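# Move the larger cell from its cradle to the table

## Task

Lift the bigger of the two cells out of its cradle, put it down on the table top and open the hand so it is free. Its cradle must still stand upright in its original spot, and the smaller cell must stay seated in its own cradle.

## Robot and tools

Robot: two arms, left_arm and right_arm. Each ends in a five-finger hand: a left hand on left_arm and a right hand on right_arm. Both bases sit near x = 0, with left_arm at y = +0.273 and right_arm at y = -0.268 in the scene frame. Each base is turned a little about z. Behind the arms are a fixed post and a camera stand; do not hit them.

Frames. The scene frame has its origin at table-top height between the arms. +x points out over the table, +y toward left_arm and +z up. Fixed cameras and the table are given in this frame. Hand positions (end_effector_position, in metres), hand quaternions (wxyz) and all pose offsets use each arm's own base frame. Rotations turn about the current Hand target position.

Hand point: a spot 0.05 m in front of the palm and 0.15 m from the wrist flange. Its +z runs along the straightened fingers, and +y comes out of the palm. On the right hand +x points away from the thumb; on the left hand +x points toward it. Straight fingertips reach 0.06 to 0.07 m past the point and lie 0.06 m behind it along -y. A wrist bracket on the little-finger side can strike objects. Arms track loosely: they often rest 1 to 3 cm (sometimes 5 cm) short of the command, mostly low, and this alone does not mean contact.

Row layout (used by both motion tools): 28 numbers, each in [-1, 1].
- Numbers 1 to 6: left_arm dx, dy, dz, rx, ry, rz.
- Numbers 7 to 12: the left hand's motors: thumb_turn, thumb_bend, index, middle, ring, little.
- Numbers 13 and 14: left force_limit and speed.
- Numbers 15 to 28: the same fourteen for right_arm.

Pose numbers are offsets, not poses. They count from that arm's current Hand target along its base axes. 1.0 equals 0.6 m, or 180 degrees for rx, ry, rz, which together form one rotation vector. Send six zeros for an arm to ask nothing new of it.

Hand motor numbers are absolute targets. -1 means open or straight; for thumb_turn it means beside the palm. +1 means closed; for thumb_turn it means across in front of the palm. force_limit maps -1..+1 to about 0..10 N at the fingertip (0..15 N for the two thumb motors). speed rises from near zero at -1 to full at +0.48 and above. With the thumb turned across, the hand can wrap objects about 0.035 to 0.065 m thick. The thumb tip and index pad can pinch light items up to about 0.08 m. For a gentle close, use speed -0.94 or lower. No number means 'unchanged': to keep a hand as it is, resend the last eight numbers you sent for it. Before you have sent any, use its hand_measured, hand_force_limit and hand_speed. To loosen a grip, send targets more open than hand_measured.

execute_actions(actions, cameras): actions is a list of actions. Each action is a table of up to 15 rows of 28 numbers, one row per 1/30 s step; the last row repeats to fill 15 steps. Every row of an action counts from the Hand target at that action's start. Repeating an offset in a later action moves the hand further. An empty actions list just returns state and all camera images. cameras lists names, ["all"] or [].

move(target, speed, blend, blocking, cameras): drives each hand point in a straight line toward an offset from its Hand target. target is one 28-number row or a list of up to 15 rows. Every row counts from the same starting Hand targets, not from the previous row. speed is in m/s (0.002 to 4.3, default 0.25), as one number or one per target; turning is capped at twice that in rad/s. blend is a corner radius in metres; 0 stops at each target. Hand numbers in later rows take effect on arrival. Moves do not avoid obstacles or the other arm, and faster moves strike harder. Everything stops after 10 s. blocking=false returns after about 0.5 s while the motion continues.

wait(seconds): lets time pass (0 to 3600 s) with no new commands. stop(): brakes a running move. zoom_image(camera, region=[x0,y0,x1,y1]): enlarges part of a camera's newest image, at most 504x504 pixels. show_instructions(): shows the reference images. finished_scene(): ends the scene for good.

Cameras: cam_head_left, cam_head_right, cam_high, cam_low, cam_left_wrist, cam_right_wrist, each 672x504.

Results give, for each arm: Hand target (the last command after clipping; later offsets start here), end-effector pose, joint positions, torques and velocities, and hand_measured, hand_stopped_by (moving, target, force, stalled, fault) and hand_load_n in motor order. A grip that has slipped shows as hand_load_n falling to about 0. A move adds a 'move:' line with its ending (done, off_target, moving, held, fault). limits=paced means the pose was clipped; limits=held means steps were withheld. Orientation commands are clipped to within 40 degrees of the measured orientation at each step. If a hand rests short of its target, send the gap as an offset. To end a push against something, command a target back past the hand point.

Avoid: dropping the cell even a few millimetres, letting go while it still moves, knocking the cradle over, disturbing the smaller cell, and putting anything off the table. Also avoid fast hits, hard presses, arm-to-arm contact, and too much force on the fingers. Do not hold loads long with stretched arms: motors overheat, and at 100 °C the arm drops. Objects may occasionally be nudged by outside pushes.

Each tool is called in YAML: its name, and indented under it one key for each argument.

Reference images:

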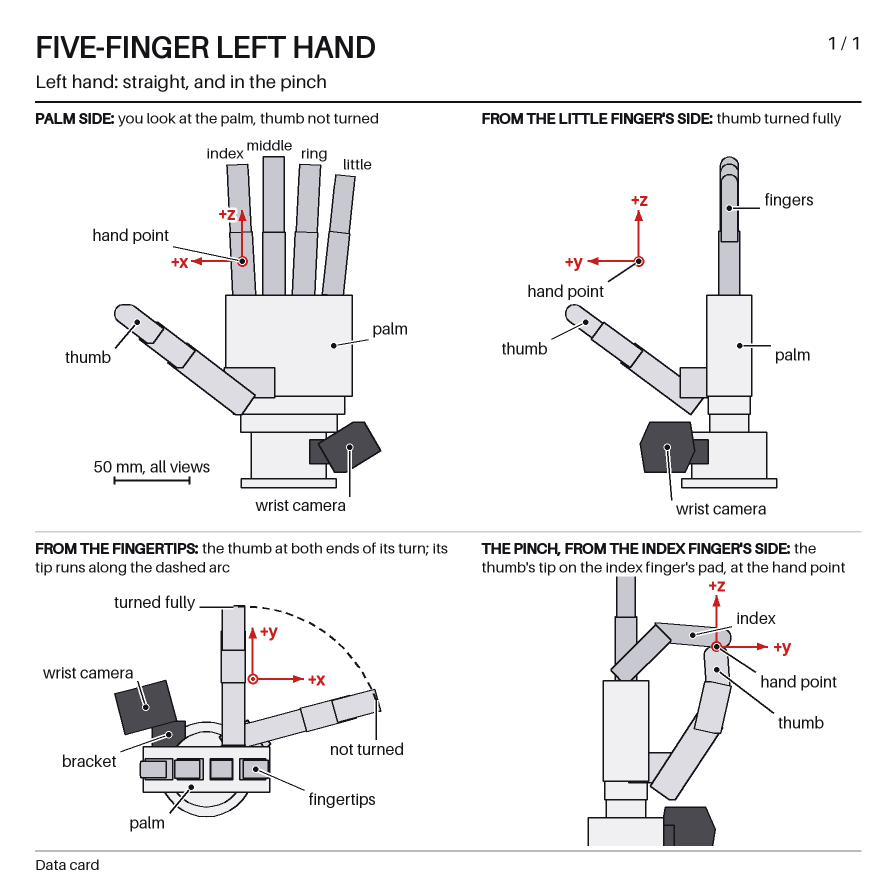

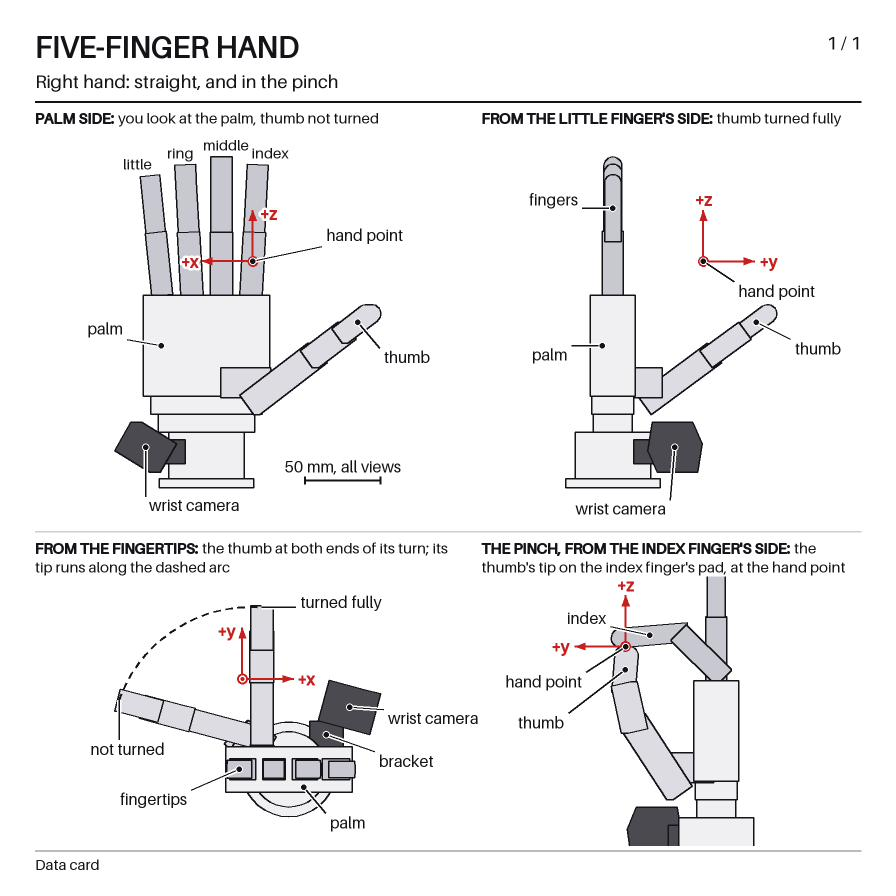

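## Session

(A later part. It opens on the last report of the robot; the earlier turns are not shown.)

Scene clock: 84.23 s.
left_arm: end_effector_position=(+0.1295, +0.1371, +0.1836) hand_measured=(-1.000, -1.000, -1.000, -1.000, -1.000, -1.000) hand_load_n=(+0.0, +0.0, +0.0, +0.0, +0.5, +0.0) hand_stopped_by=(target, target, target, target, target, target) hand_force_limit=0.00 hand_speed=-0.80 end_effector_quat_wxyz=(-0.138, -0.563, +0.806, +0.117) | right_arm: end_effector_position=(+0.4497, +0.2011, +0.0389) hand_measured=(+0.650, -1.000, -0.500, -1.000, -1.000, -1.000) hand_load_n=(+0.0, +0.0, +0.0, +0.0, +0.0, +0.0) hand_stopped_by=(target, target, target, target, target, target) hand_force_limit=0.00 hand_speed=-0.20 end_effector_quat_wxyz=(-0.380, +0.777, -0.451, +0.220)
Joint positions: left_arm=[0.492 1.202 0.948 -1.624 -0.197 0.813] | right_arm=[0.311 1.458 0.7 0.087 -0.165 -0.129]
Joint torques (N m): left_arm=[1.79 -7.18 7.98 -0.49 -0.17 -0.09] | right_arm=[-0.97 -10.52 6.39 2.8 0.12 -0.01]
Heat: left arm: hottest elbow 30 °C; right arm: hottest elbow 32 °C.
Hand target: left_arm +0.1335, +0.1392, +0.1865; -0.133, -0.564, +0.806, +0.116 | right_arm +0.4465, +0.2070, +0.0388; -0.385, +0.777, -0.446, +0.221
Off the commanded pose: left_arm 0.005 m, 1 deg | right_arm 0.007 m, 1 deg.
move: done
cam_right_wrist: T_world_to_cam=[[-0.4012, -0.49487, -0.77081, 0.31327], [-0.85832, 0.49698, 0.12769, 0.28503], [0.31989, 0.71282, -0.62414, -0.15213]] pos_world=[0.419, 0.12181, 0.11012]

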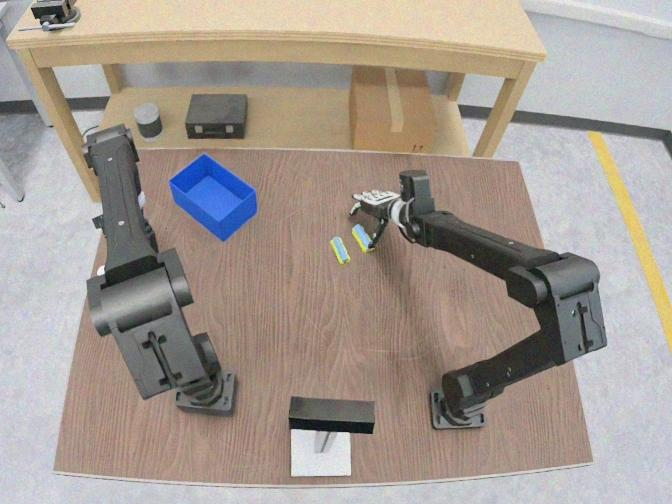

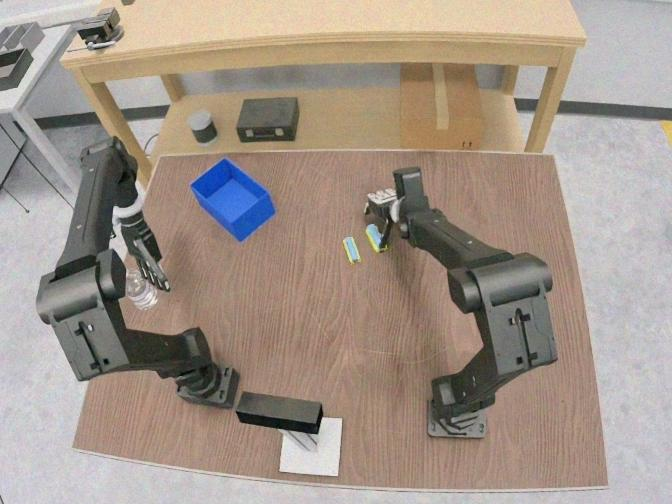

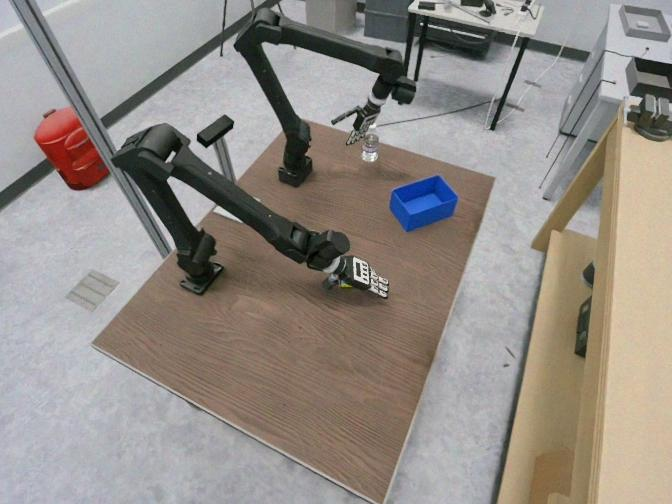

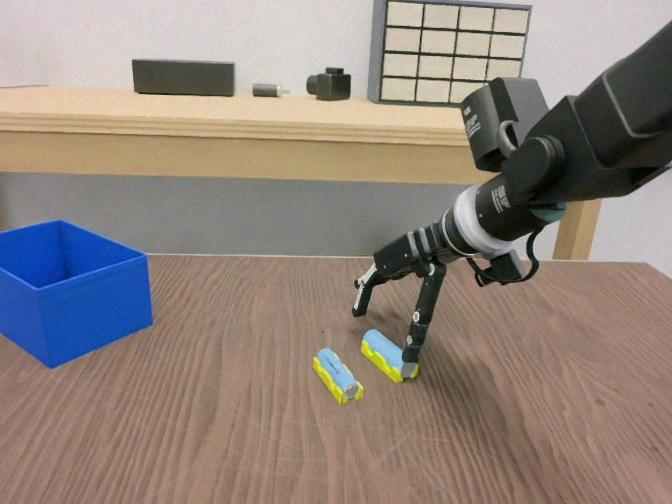

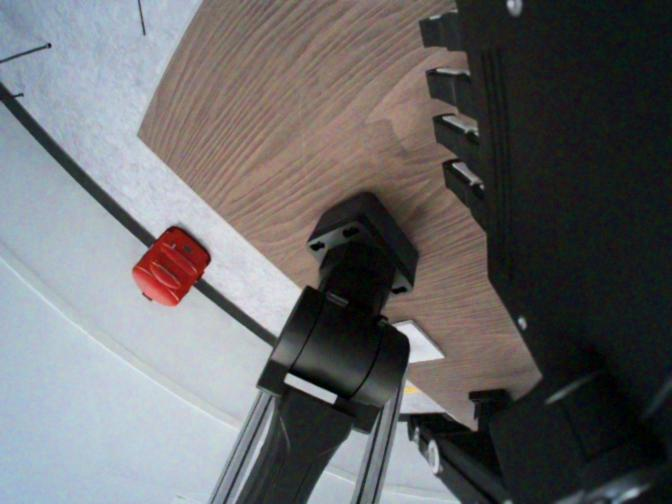

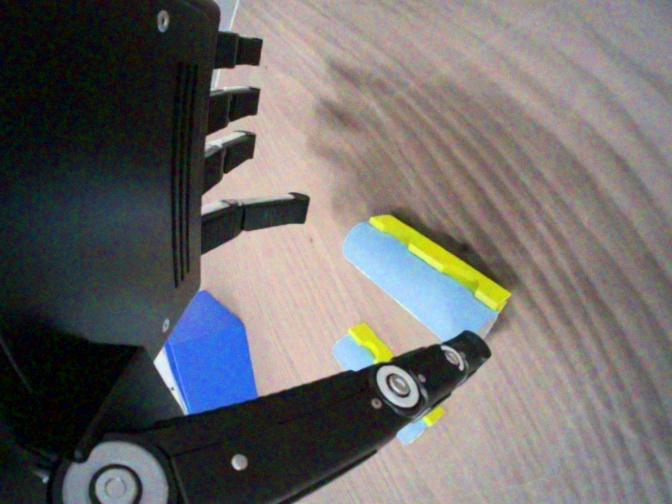

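move:
  target: [0,0,0,0,0,0,-1,-1,-1,-1,-1,-1,0,-0.8,-0.0102,-0.0058,-0.015,0,0,0,0.65,-1,-0.5,-1,-1,-1,0,-0.2]
  cameras: ["cam_low","cam_right_wrist","cam_head_left","cam_head_right"]
  speed: 0.1

zoom_image:
  camera: "cam_right_wrist"
  region: [280, 180, 580, 400]

zoom_image:
  camera: "cam_low"
  region: [320, 270, 460, 400]

zoom_image:
  camera: "cam_head_left"
  region: [320, 170, 420, 270]

zoom_image:
  camera: "cam_head_right"
  region: [320, 170, 420, 270]

Scene clock: 91.97 s.
left_arm: end_effector_position=(+0.1295, +0.1371, +0.1836) hand_measured=(-1.000, -1.000, -1.000, -1.000, -1.000, -1.000) hand_load_n=(+0.0, +0.0, +0.0, +0.0, +0.0, +0.0) hand_stopped_by=(target, target, target, target, target, target) hand_force_limit=0.00 hand_speed=-0.80 end_effector_quat_wxyz=(-0.138, -0.563, +0.806, +0.117) | right_arm: end_effector_position=(+0.4370, +0.1971, +0.0273) hand_measured=(+0.650, -1.000, -0.500, -1.000, -1.000, -1.000) hand_load_n=(-0.5, +0.0, +0.0, +0.0, +0.0, +0.0) hand_stopped_by=(target, target, target, target, target, target) hand_force_limit=0.00 hand_speed=-0.20 end_effector_quat_wxyz=(-0.377, +0.778, -0.453, +0.217)
Joint positions: left_arm=[0.492 1.202 0.948 -1.624 -0.197 0.813] | right_arm=[0.311 1.455 0.659 0.116 -0.165 -0.128]
Joint torques (N m): left_arm=[1.79 -7.12 7.99 -0.49 -0.18 -0.09] | right_arm=[-1.38 -9.41 6.91 2.85 0.01 0]
Heat: left arm: hottest elbow 30 °C; right arm: hottest elbow 32 °C.
Hand target: left_arm +0.1335, +0.1392, +0.1865; -0.133, -0.564, +0.806, +0.116 | right_arm +0.4404, +0.2036, +0.0299; -0.385, +0.777, -0.446, +0.221
Off the commanded pose: left_arm 0.005 m, 1 deg | right_arm 0.008 m, 1 deg.
move: done
cam_right_wrist: T_world_to_cam=[[-0.40879, -0.49543, -0.76645, 0.30051], [-0.85654, 0.49816, 0.13483, 0.27637], [0.31501, 0.71161, -0.628, -0.14994]] pos_world=[0.4068, 0.11791, 0.0989]
Images, in order (width x height): cam_head_left 672x504, cam_head_right 672x504, cam_low 672x504, cam_right_wrist 672x504.

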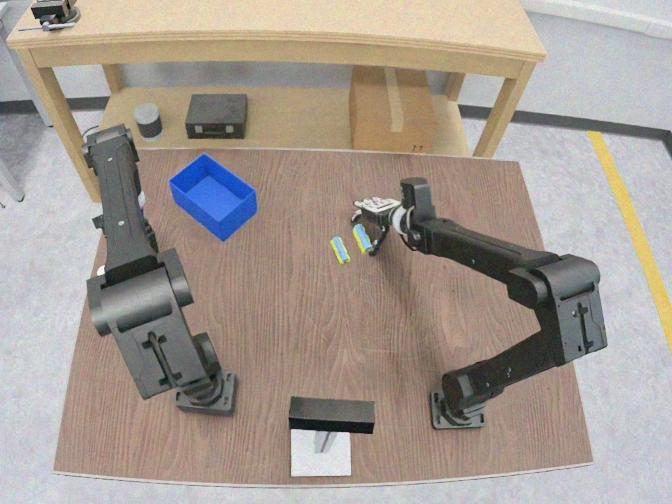

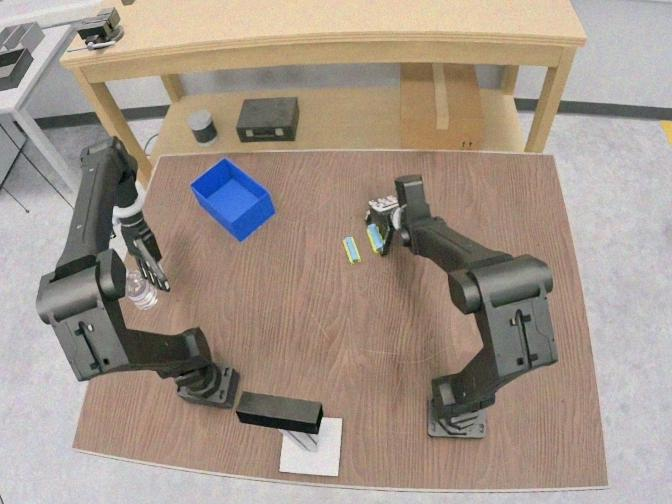

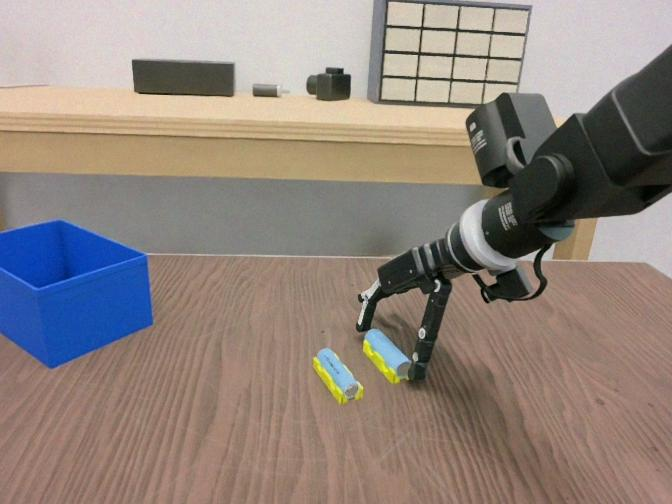

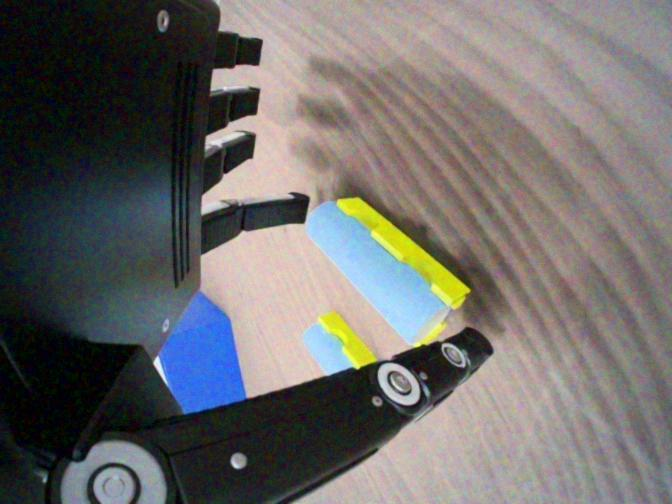

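Scaled by 1.680 from the camera's image (finer frame: 960x720).

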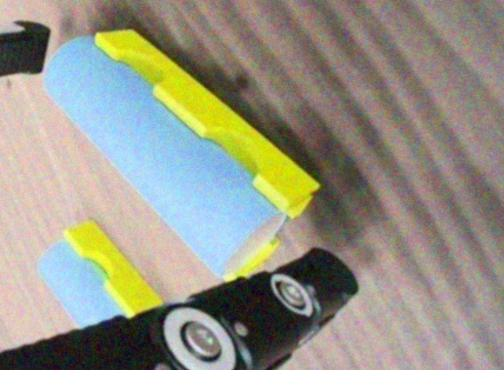

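Scaled by 3.600.

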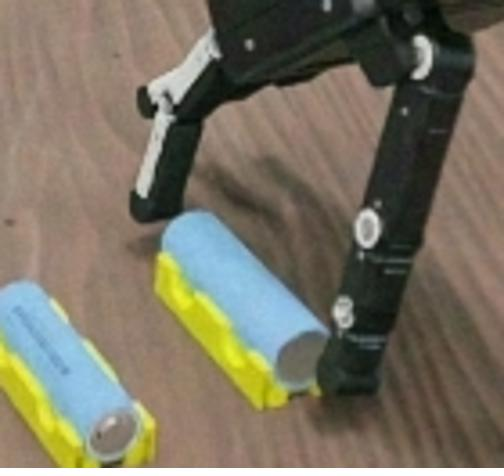

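Scaled by 5.040.

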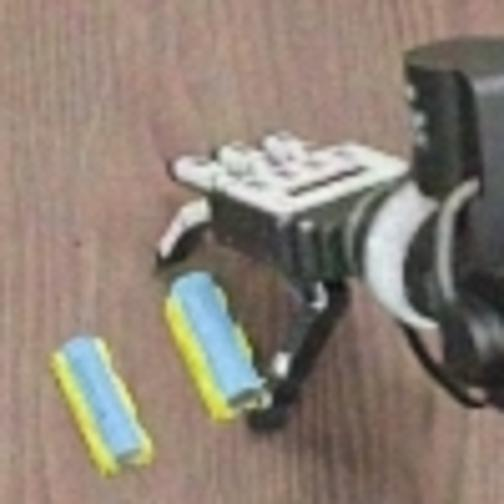

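Scaled by 5.040.

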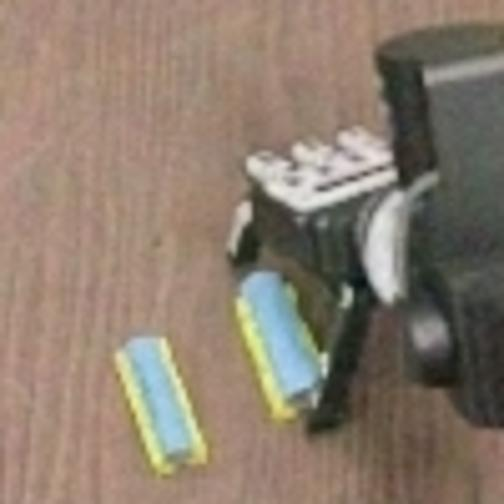

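move:
  target: [0,0,0,0,0,0,-1,-1,-1,-1,-1,-1,0,-0.8,0.0093,-0.016,0.0435,0,0,-0.0417,0.65,-1,-0.5,-1,-1,-1,0,-0.2]
  cameras: ["cam_low","cam_right_wrist","cam_head_left","cam_head_right"]
  speed: 0.1

zoom_image:
  camera: "cam_right_wrist"
  region: [280, 180, 580, 400]

zoom_image:
  camera: "cam_low"
  region: [320, 270, 460, 400]

zoom_image:
  camera: "cam_head_left"
  region: [320, 170, 420, 270]

zoom_image:
  camera: "cam_head_right"
  region: [320, 170, 420, 270]

Scene clock: 100.20 s.
left_arm: end_effector_position=(+0.1295, +0.1371, +0.1836) hand_measured=(-1.000, -1.000, -1.000, -1.000, -1.000, -1.000) hand_load_n=(+0.0, +0.0, +0.0, +0.0, +0.0, +0.0) hand_stopped_by=(target, target, target, target, target, target) hand_force_limit=0.00 hand_speed=-0.80 end_effector_quat_wxyz=(-0.138, -0.563, +0.806, +0.117) | right_arm: end_effector_position=(+0.4411, +0.1847, +0.0423) hand_measured=(+0.650, -1.000, -0.500, -1.000, -1.000, -1.000) hand_load_n=(+0.0, +0.0, +0.0, +0.0, +0.0, +0.0) hand_stopped_by=(target, target, target, target, target, target) hand_force_limit=0.00 hand_speed=-0.20 end_effector_quat_wxyz=(-0.360, +0.749, -0.501, +0.243)
Joint positions: left_arm=[0.492 1.202 0.948 -1.624 -0.197 0.813] | right_arm=[0.317 1.403 0.659 0.072 -0.056 -0.049]
Joint torques (N m): left_arm=[1.79 -7.18 7.97 -0.47 -0.17 -0.09] | right_arm=[-0.85 -10.64 8.47 1.58 0.2 0.05]
Heat: left arm: hottest elbow 30 °C; right arm: hottest elbow 32 °C.
Hand target: left_arm +0.1335, +0.1392, +0.1865; -0.133, -0.564, +0.806, +0.116 | right_arm +0.4460, +0.1941, +0.0560; -0.369, +0.747, -0.495, +0.246
Off the commanded pose: left_arm 0.005 m, 1 deg | right_arm 0.017 m, 1 deg.
move: off_target (right_arm)
cam_right_wrist: T_world_to_cam=[[-0.46801, -0.44421, -0.76397, 0.32416], [-0.78594, 0.60449, 0.12999, 0.23346], [0.40406, 0.66127, -0.63202, -0.16283]] pos_world=[0.40099, 0.11055, 0.11439]
Images, in order (width x height): cam_head_left 672x504, cam_head_right 672x504, cam_low 672x504, cam_right_wrist 672x504.

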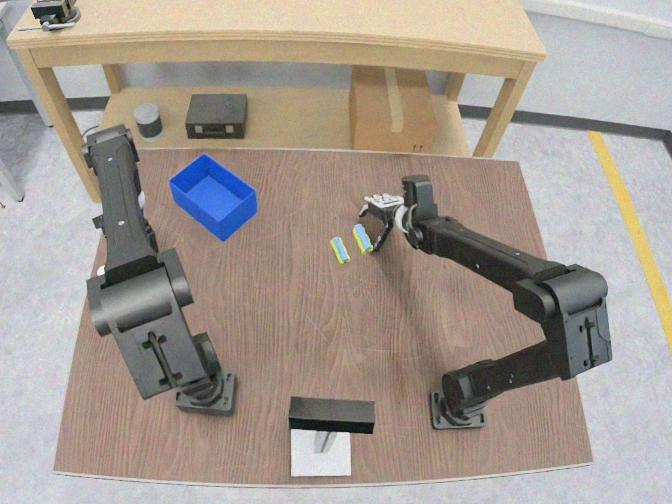

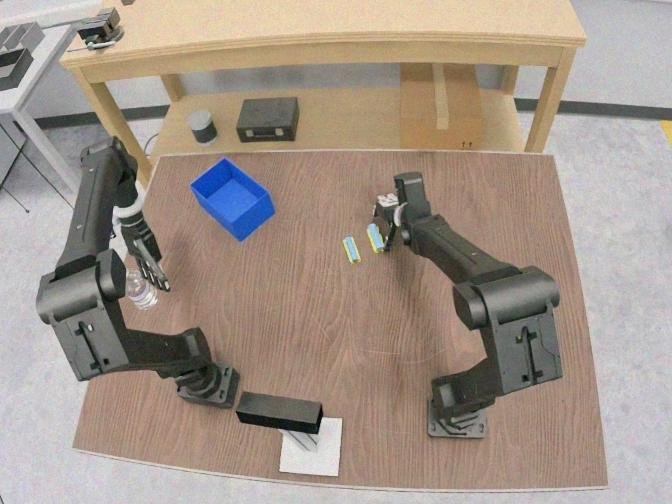

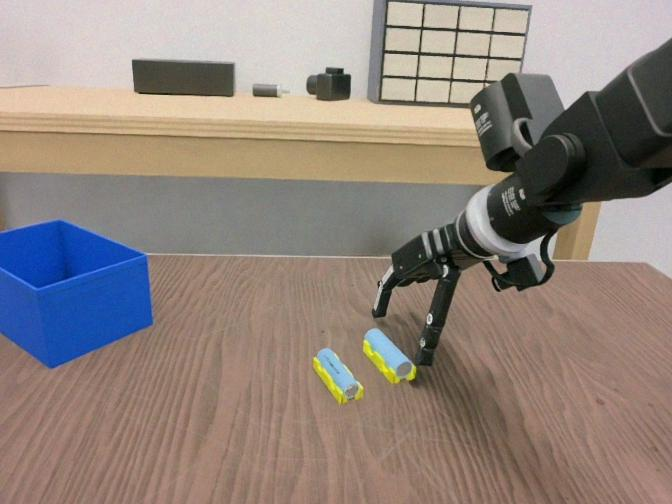

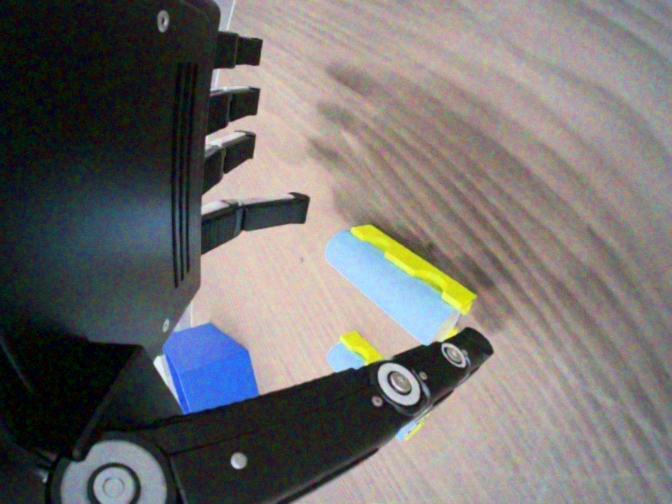

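Scaled by 1.680 from the camera's image (finer frame: 960x720).

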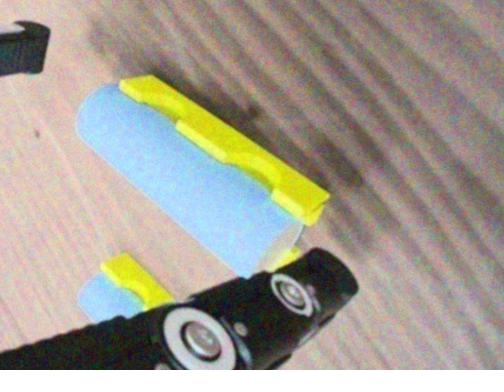

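Scaled by 3.600.

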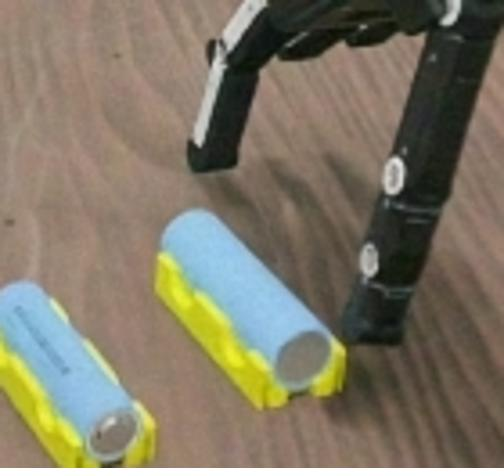

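Scaled by 5.040.

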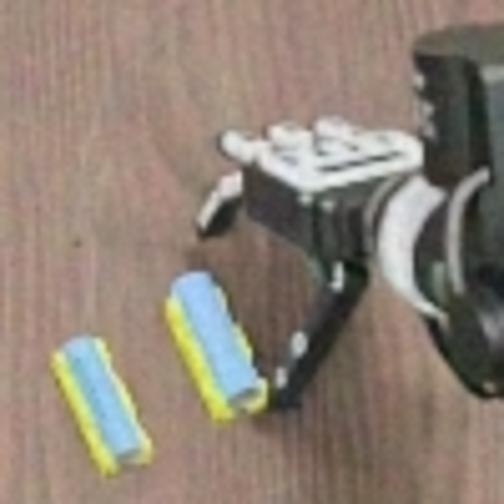

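Scaled by 5.040.

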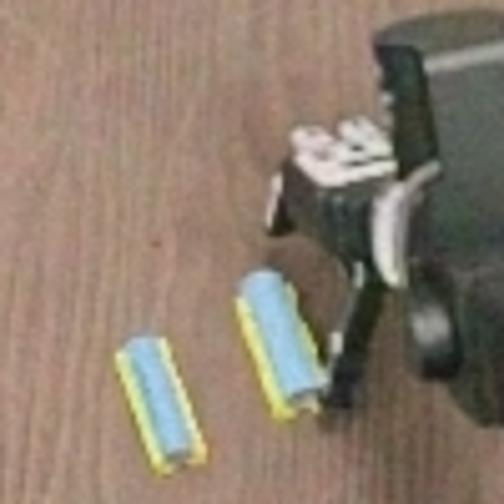

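move:
  target: [0,0,0,0,0,0,-1,-1,-1,-1,-1,-1,0,-0.8,-0.005,0.0157,-0.015,0,0,-0.0139,0.65,-1,-0.5,-1,-1,-1,0,-0.2]
  cameras: ["cam_low","cam_right_wrist","cam_head_left","cam_head_right"]
  speed: 0.1

zoom_image:
  camera: "cam_right_wrist"
  region: [280, 180, 580, 400]

zoom_image:
  camera: "cam_low"
  region: [320, 270, 460, 400]

zoom_image:
  camera: "cam_head_left"
  region: [320, 170, 420, 270]

zoom_image:
  camera: "cam_head_right"
  region: [320, 170, 420, 270]

Scene clock: 106.60 s.
left_arm: end_effector_position=(+0.1295, +0.1371, +0.1836) hand_measured=(-1.000, -1.000, -1.000, -1.000, -1.000, -1.000) hand_load_n=(+0.0, +0.0, +0.0, +0.0, +0.0, +0.0) hand_stopped_by=(target, target, target, target, target, target) hand_force_limit=0.00 hand_speed=-0.80 end_effector_quat_wxyz=(-0.138, -0.563, +0.806, +0.117) | right_arm: end_effector_position=(+0.4386, +0.1954, +0.0421) hand_measured=(+0.650, -1.000, -0.500, -1.000, -1.000, -1.000) hand_load_n=(+0.0, +0.0, +0.0, +0.0, +0.0, +0.0) hand_stopped_by=(target, target, target, target, target, target) hand_force_limit=0.00 hand_speed=-0.20 end_effector_quat_wxyz=(-0.354, +0.739, -0.516, +0.251)
Joint positions: left_arm=[0.492 1.202 0.948 -1.624 -0.197 0.813] | right_arm=[0.36 1.403 0.659 0.072 0.012 0.003]
Joint torques (N m): left_arm=[1.9 -7.18 7.97 -0.47 -0.17 -0.09] | right_arm=[-1.14 -8.94 7.6 2.74 0.24 0.12]
Heat: left arm: hottest elbow 30 °C; right arm: hottest elbow 32 °C.
Hand target: left_arm +0.1335, +0.1392, +0.1865; -0.133, -0.564, +0.806, +0.116 | right_arm +0.4431, +0.2034, +0.0470; -0.364, +0.736, -0.512, +0.254
Off the commanded pose: left_arm 0.005 m, 1 deg | right_arm 0.010 m, 1 deg.
move: done
cam_right_wrist: T_world_to_cam=[[-0.48623, -0.42634, -0.76277, 0.33207], [-0.76035, 0.6366, 0.12887, 0.20773], [0.43063, 0.64263, -0.6337, -0.17696]] pos_world=[0.39561, 0.12305, 0.11438]
Images, in order (width x height): cam_head_left 672x504, cam_head_right 672x504, cam_low 672x504, cam_right_wrist 672x504.

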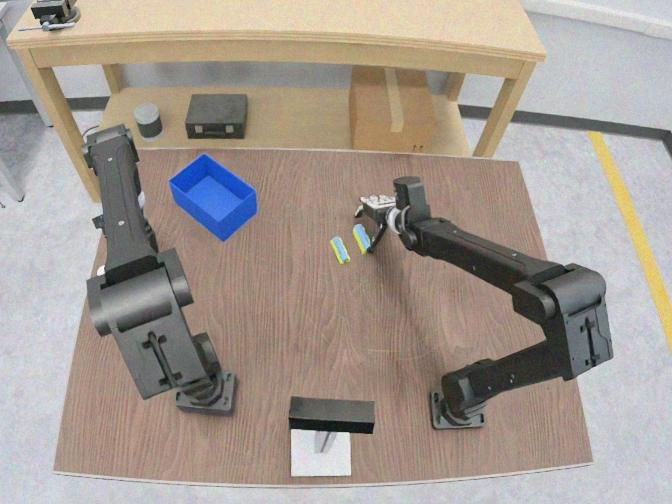

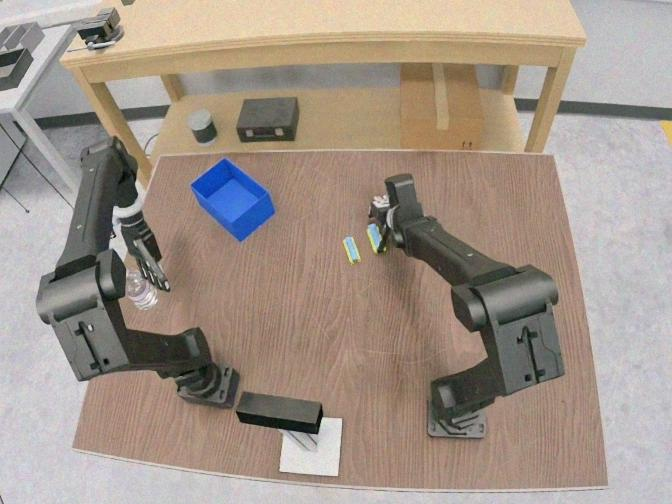

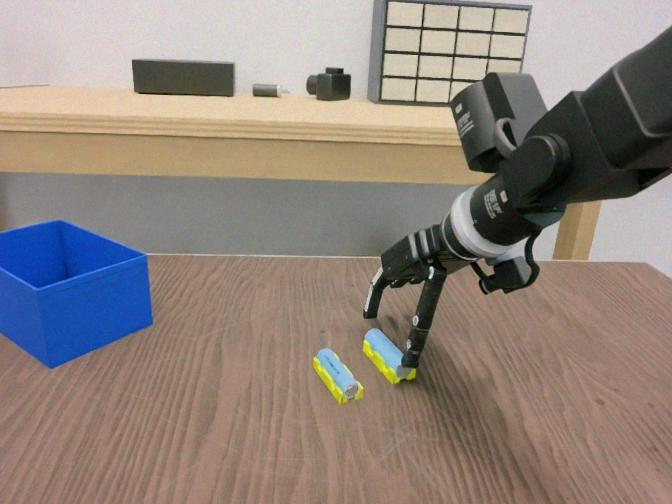

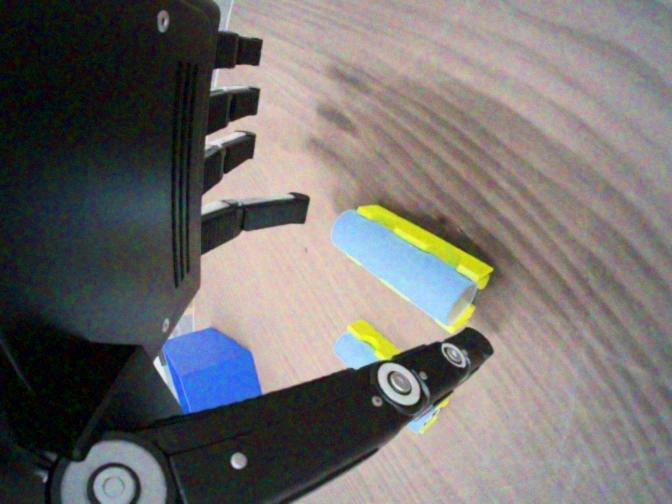

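Scaled by 1.680 from the camera's image (finer frame: 960x720).

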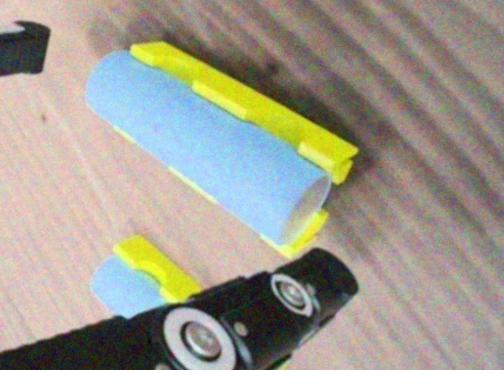

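Scaled by 3.600.

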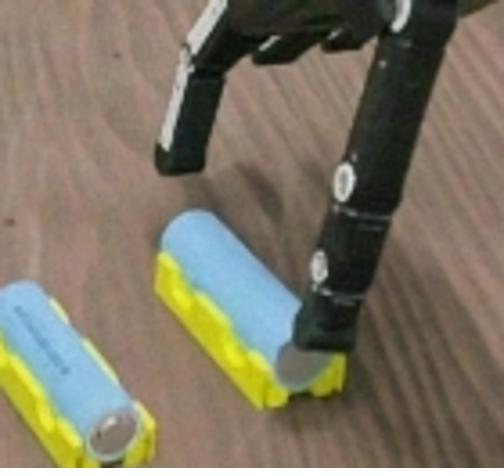

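Scaled by 5.040.

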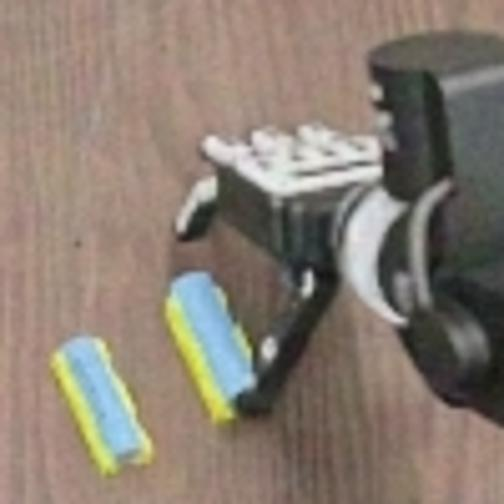

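Scaled by 5.040.

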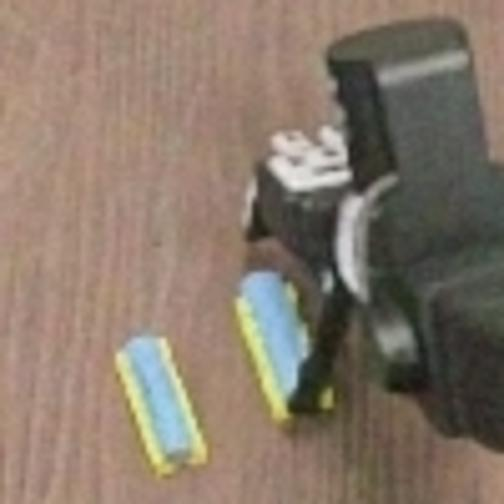

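move:
  target: [0,0,0,0,0,0,-1,-1,-1,-1,-1,-1,0,-0.8,0,0,-0.02,0,0,0,0.65,-1,-0.5,-1,-1,-1,0,-0.2]
  cameras: ["cam_low","cam_right_wrist","cam_head_right"]
  speed: 0.06

zoom_image:
  camera: "cam_right_wrist"
  region: [280, 180, 580, 400]

zoom_image:
  camera: "cam_low"
  region: [320, 270, 460, 400]

Scene clock: 111.97 s.
left_arm: end_effector_position=(+0.1295, +0.1371, +0.1836) hand_measured=(-1.000, -1.000, -1.000, -1.000, -1.000, -1.000) hand_load_n=(+0.0, -0.5, +0.0, +0.5, +0.0, +0.0) hand_stopped_by=(target, target, target, target, target, target) hand_force_limit=0.00 hand_speed=-0.80 end_effector_quat_wxyz=(-0.138, -0.563, +0.806, +0.117) | right_arm: end_effector_position=(+0.4407, +0.1962, +0.0358) hand_measured=(+0.650, -1.000, -0.500, -1.000, -1.000, -1.000) hand_load_n=(+0.0, +0.0, +0.0, +0.0, +0.0, +0.0) hand_stopped_by=(target, target, target, target, target, target) hand_force_limit=0.00 hand_speed=-0.20 end_effector_quat_wxyz=(-0.358, +0.737, -0.515, +0.253)
Joint positions: left_arm=[0.492 1.202 0.948 -1.624 -0.197 0.813] | right_arm=[0.36 1.423 0.652 0.107 0.012 0.003]
Joint torques (N m): left_arm=[1.85 -7.12 7.98 -0.47 -0.17 -0.09] | right_arm=[-1.2 -8.29 6.99 3.03 0.23 0.08]
Heat: left arm: hottest elbow 30 °C; right arm: hottest elbow 32 °C.
Hand target: left_arm +0.1335, +0.1392, +0.1865; -0.133, -0.564, +0.806, +0.116 | right_arm +0.4430, +0.2034, +0.0349; -0.364, +0.736, -0.512, +0.254
Off the commanded pose: left_arm 0.005 m, 1 deg | right_arm 0.008 m, 1 deg.
move: done
cam_right_wrist: T_world_to_cam=[[-0.48082, -0.42356, -0.76773, 0.32585], [-0.76098, 0.63654, 0.12542, 0.21001], [0.43557, 0.64453, -0.62838, -0.18512]] pos_world=[0.39712, 0.12365, 0.10751]
Images, in order (width x height): cam_head_right 672x504, cam_low 672x504, cam_right_wrist 672x504.

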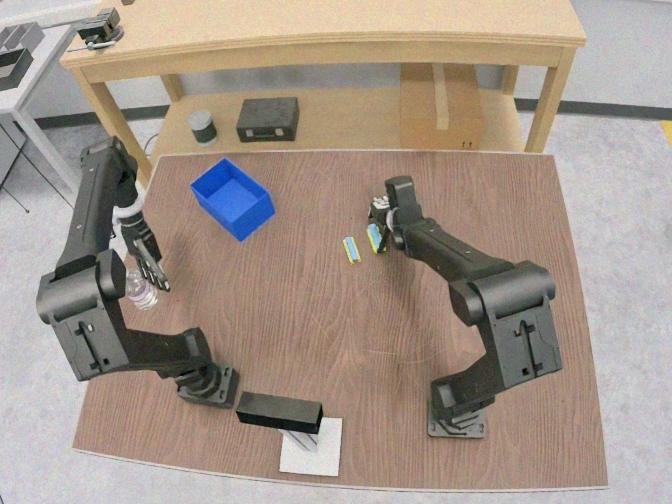

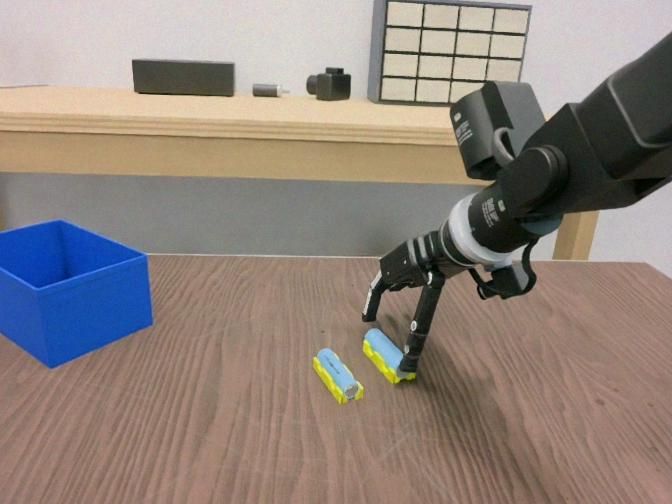

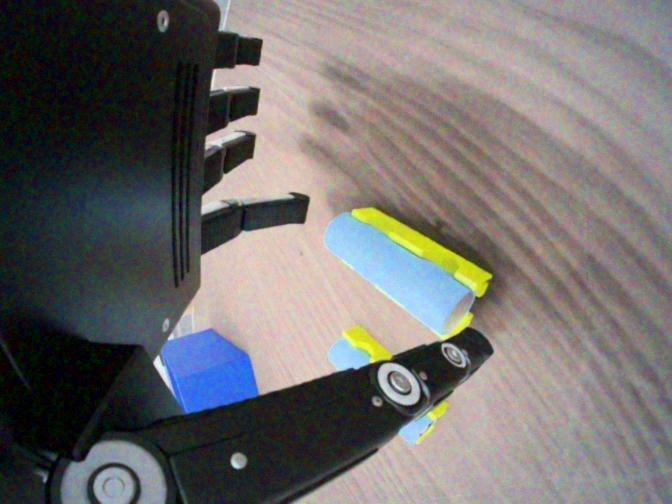

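Scaled by 1.680 from the camera's image (finer frame: 960x720).

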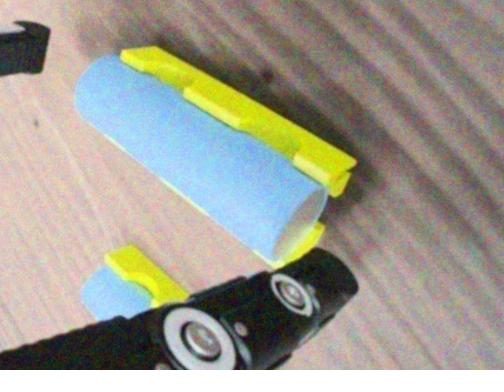

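Scaled by 3.600.

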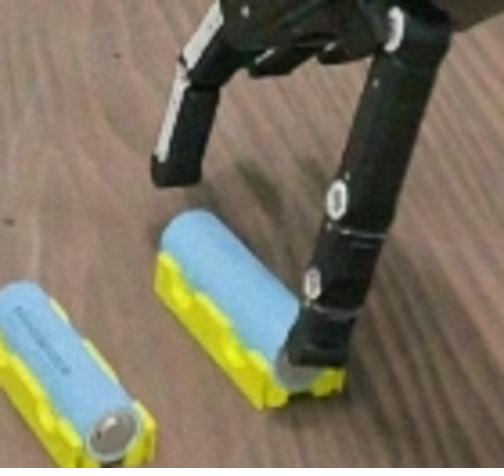

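move:
  target: [0,0,0,0,0,0,-1,-1,-1,-1,-1,-1,0,-0.8,-0.006,-0.0015,-0.0145,0,0,0,0.65,-1,-0.5,-1,-1,-1,0,-0.2]
  cameras: ["cam_low","cam_right_wrist","cam_head_right"]
  speed: 0.06

zoom_image:
  camera: "cam_right_wrist"
  region: [280, 180, 580, 400]

zoom_image:
  camera: "cam_low"
  region: [320, 270, 460, 400]

zoom_image:
  camera: "cam_head_right"
  region: [340, 190, 420, 270]

Scene clock: 114.60 s.
left_arm: end_effector_position=(+0.1295, +0.1371, +0.1836) hand_measured=(-1.000, -1.000, -1.000, -1.000, -1.000, -1.000) hand_load_n=(+0.0, +0.0, +0.0, +0.0, +0.0, +0.0) hand_stopped_by=(target, target, target, target, target, target) hand_force_limit=0.00 hand_speed=-0.80 end_effector_quat_wxyz=(-0.138, -0.563, +0.806, +0.117) | right_arm: end_effector_position=(+0.4375, +0.1948, +0.0271) hand_measured=(+0.650, -1.000, -0.500, -1.000, -1.000, -1.000) hand_load_n=(+0.0, +0.0, +0.0, +0.0, +0.0, +0.0) hand_stopped_by=(target, target, target, target, target, target) hand_force_limit=0.00 hand_speed=-0.20 end_effector_quat_wxyz=(-0.357, +0.737, -0.515, +0.253)
Joint positions: left_arm=[0.492 1.202 0.948 -1.624 -0.197 0.813] | right_arm=[0.36 1.436 0.633 0.139 0.013 0.004]
Joint torques (N m): left_arm=[1.96 -7.18 7.97 -0.51 -0.17 -0.09] | right_arm=[-1.14 -8.23 6.84 3.04 0.23 0.07]
Heat: left arm: hottest elbow 30 °C; right arm: hottest elbow 32 °C.
Hand target: left_arm +0.1335, +0.1392, +0.1865; -0.133, -0.564, +0.806, +0.116 | right_arm +0.4394, +0.2025, +0.0262; -0.364, +0.736, -0.512, +0.254
Off the commanded pose: left_arm 0.005 m, 1 deg | right_arm 0.008 m, 1 deg.
move: done
cam_right_wrist: T_world_to_cam=[[-0.48134, -0.42295, -0.76774, 0.31712], [-0.76014, 0.63755, 0.12535, 0.2089], [0.43646, 0.64393, -0.62838, -0.18854]] pos_world=[0.39372, 0.12235, 0.09881]
Images, in order (width x height): cam_head_right 672x504, cam_low 672x504, cam_right_wrist 672x504.

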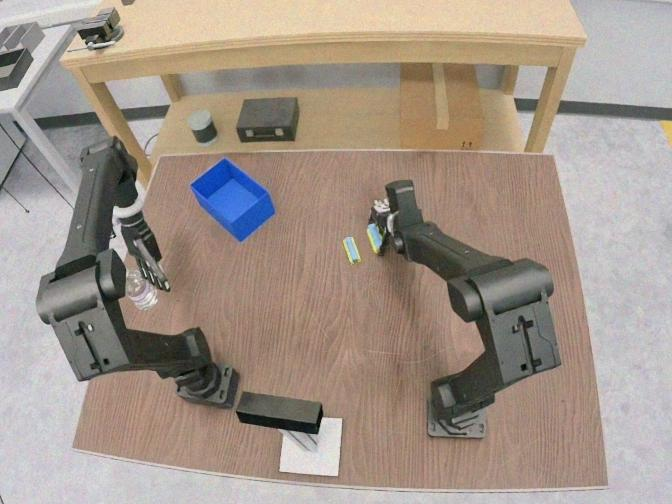

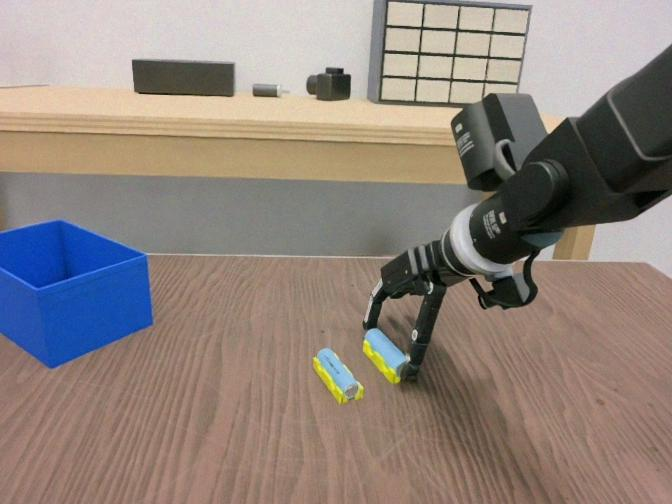

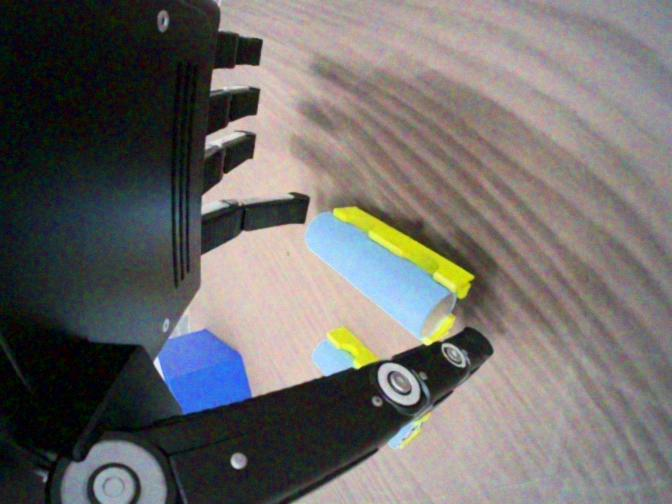

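Scaled by 1.680 from the camera's image (finer frame: 960x720).

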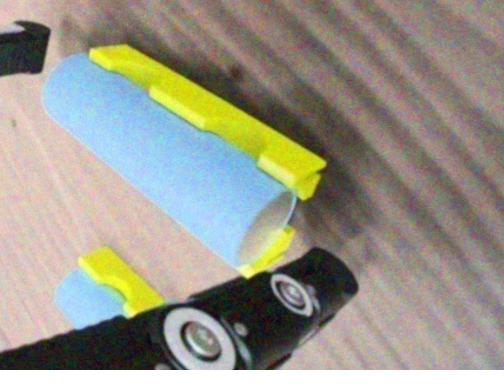

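Scaled by 3.600.

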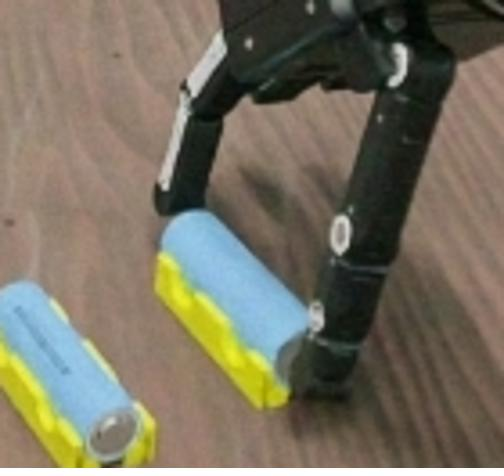

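Scaled by 6.300.

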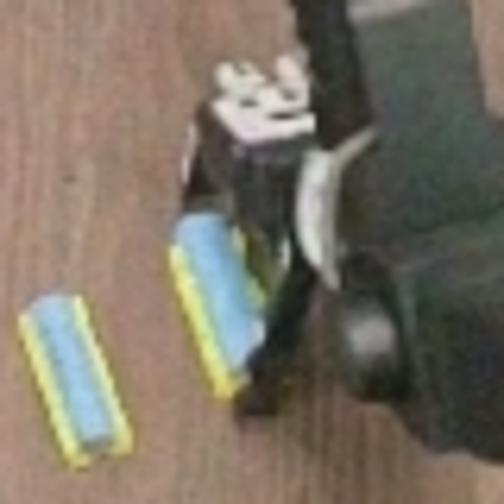

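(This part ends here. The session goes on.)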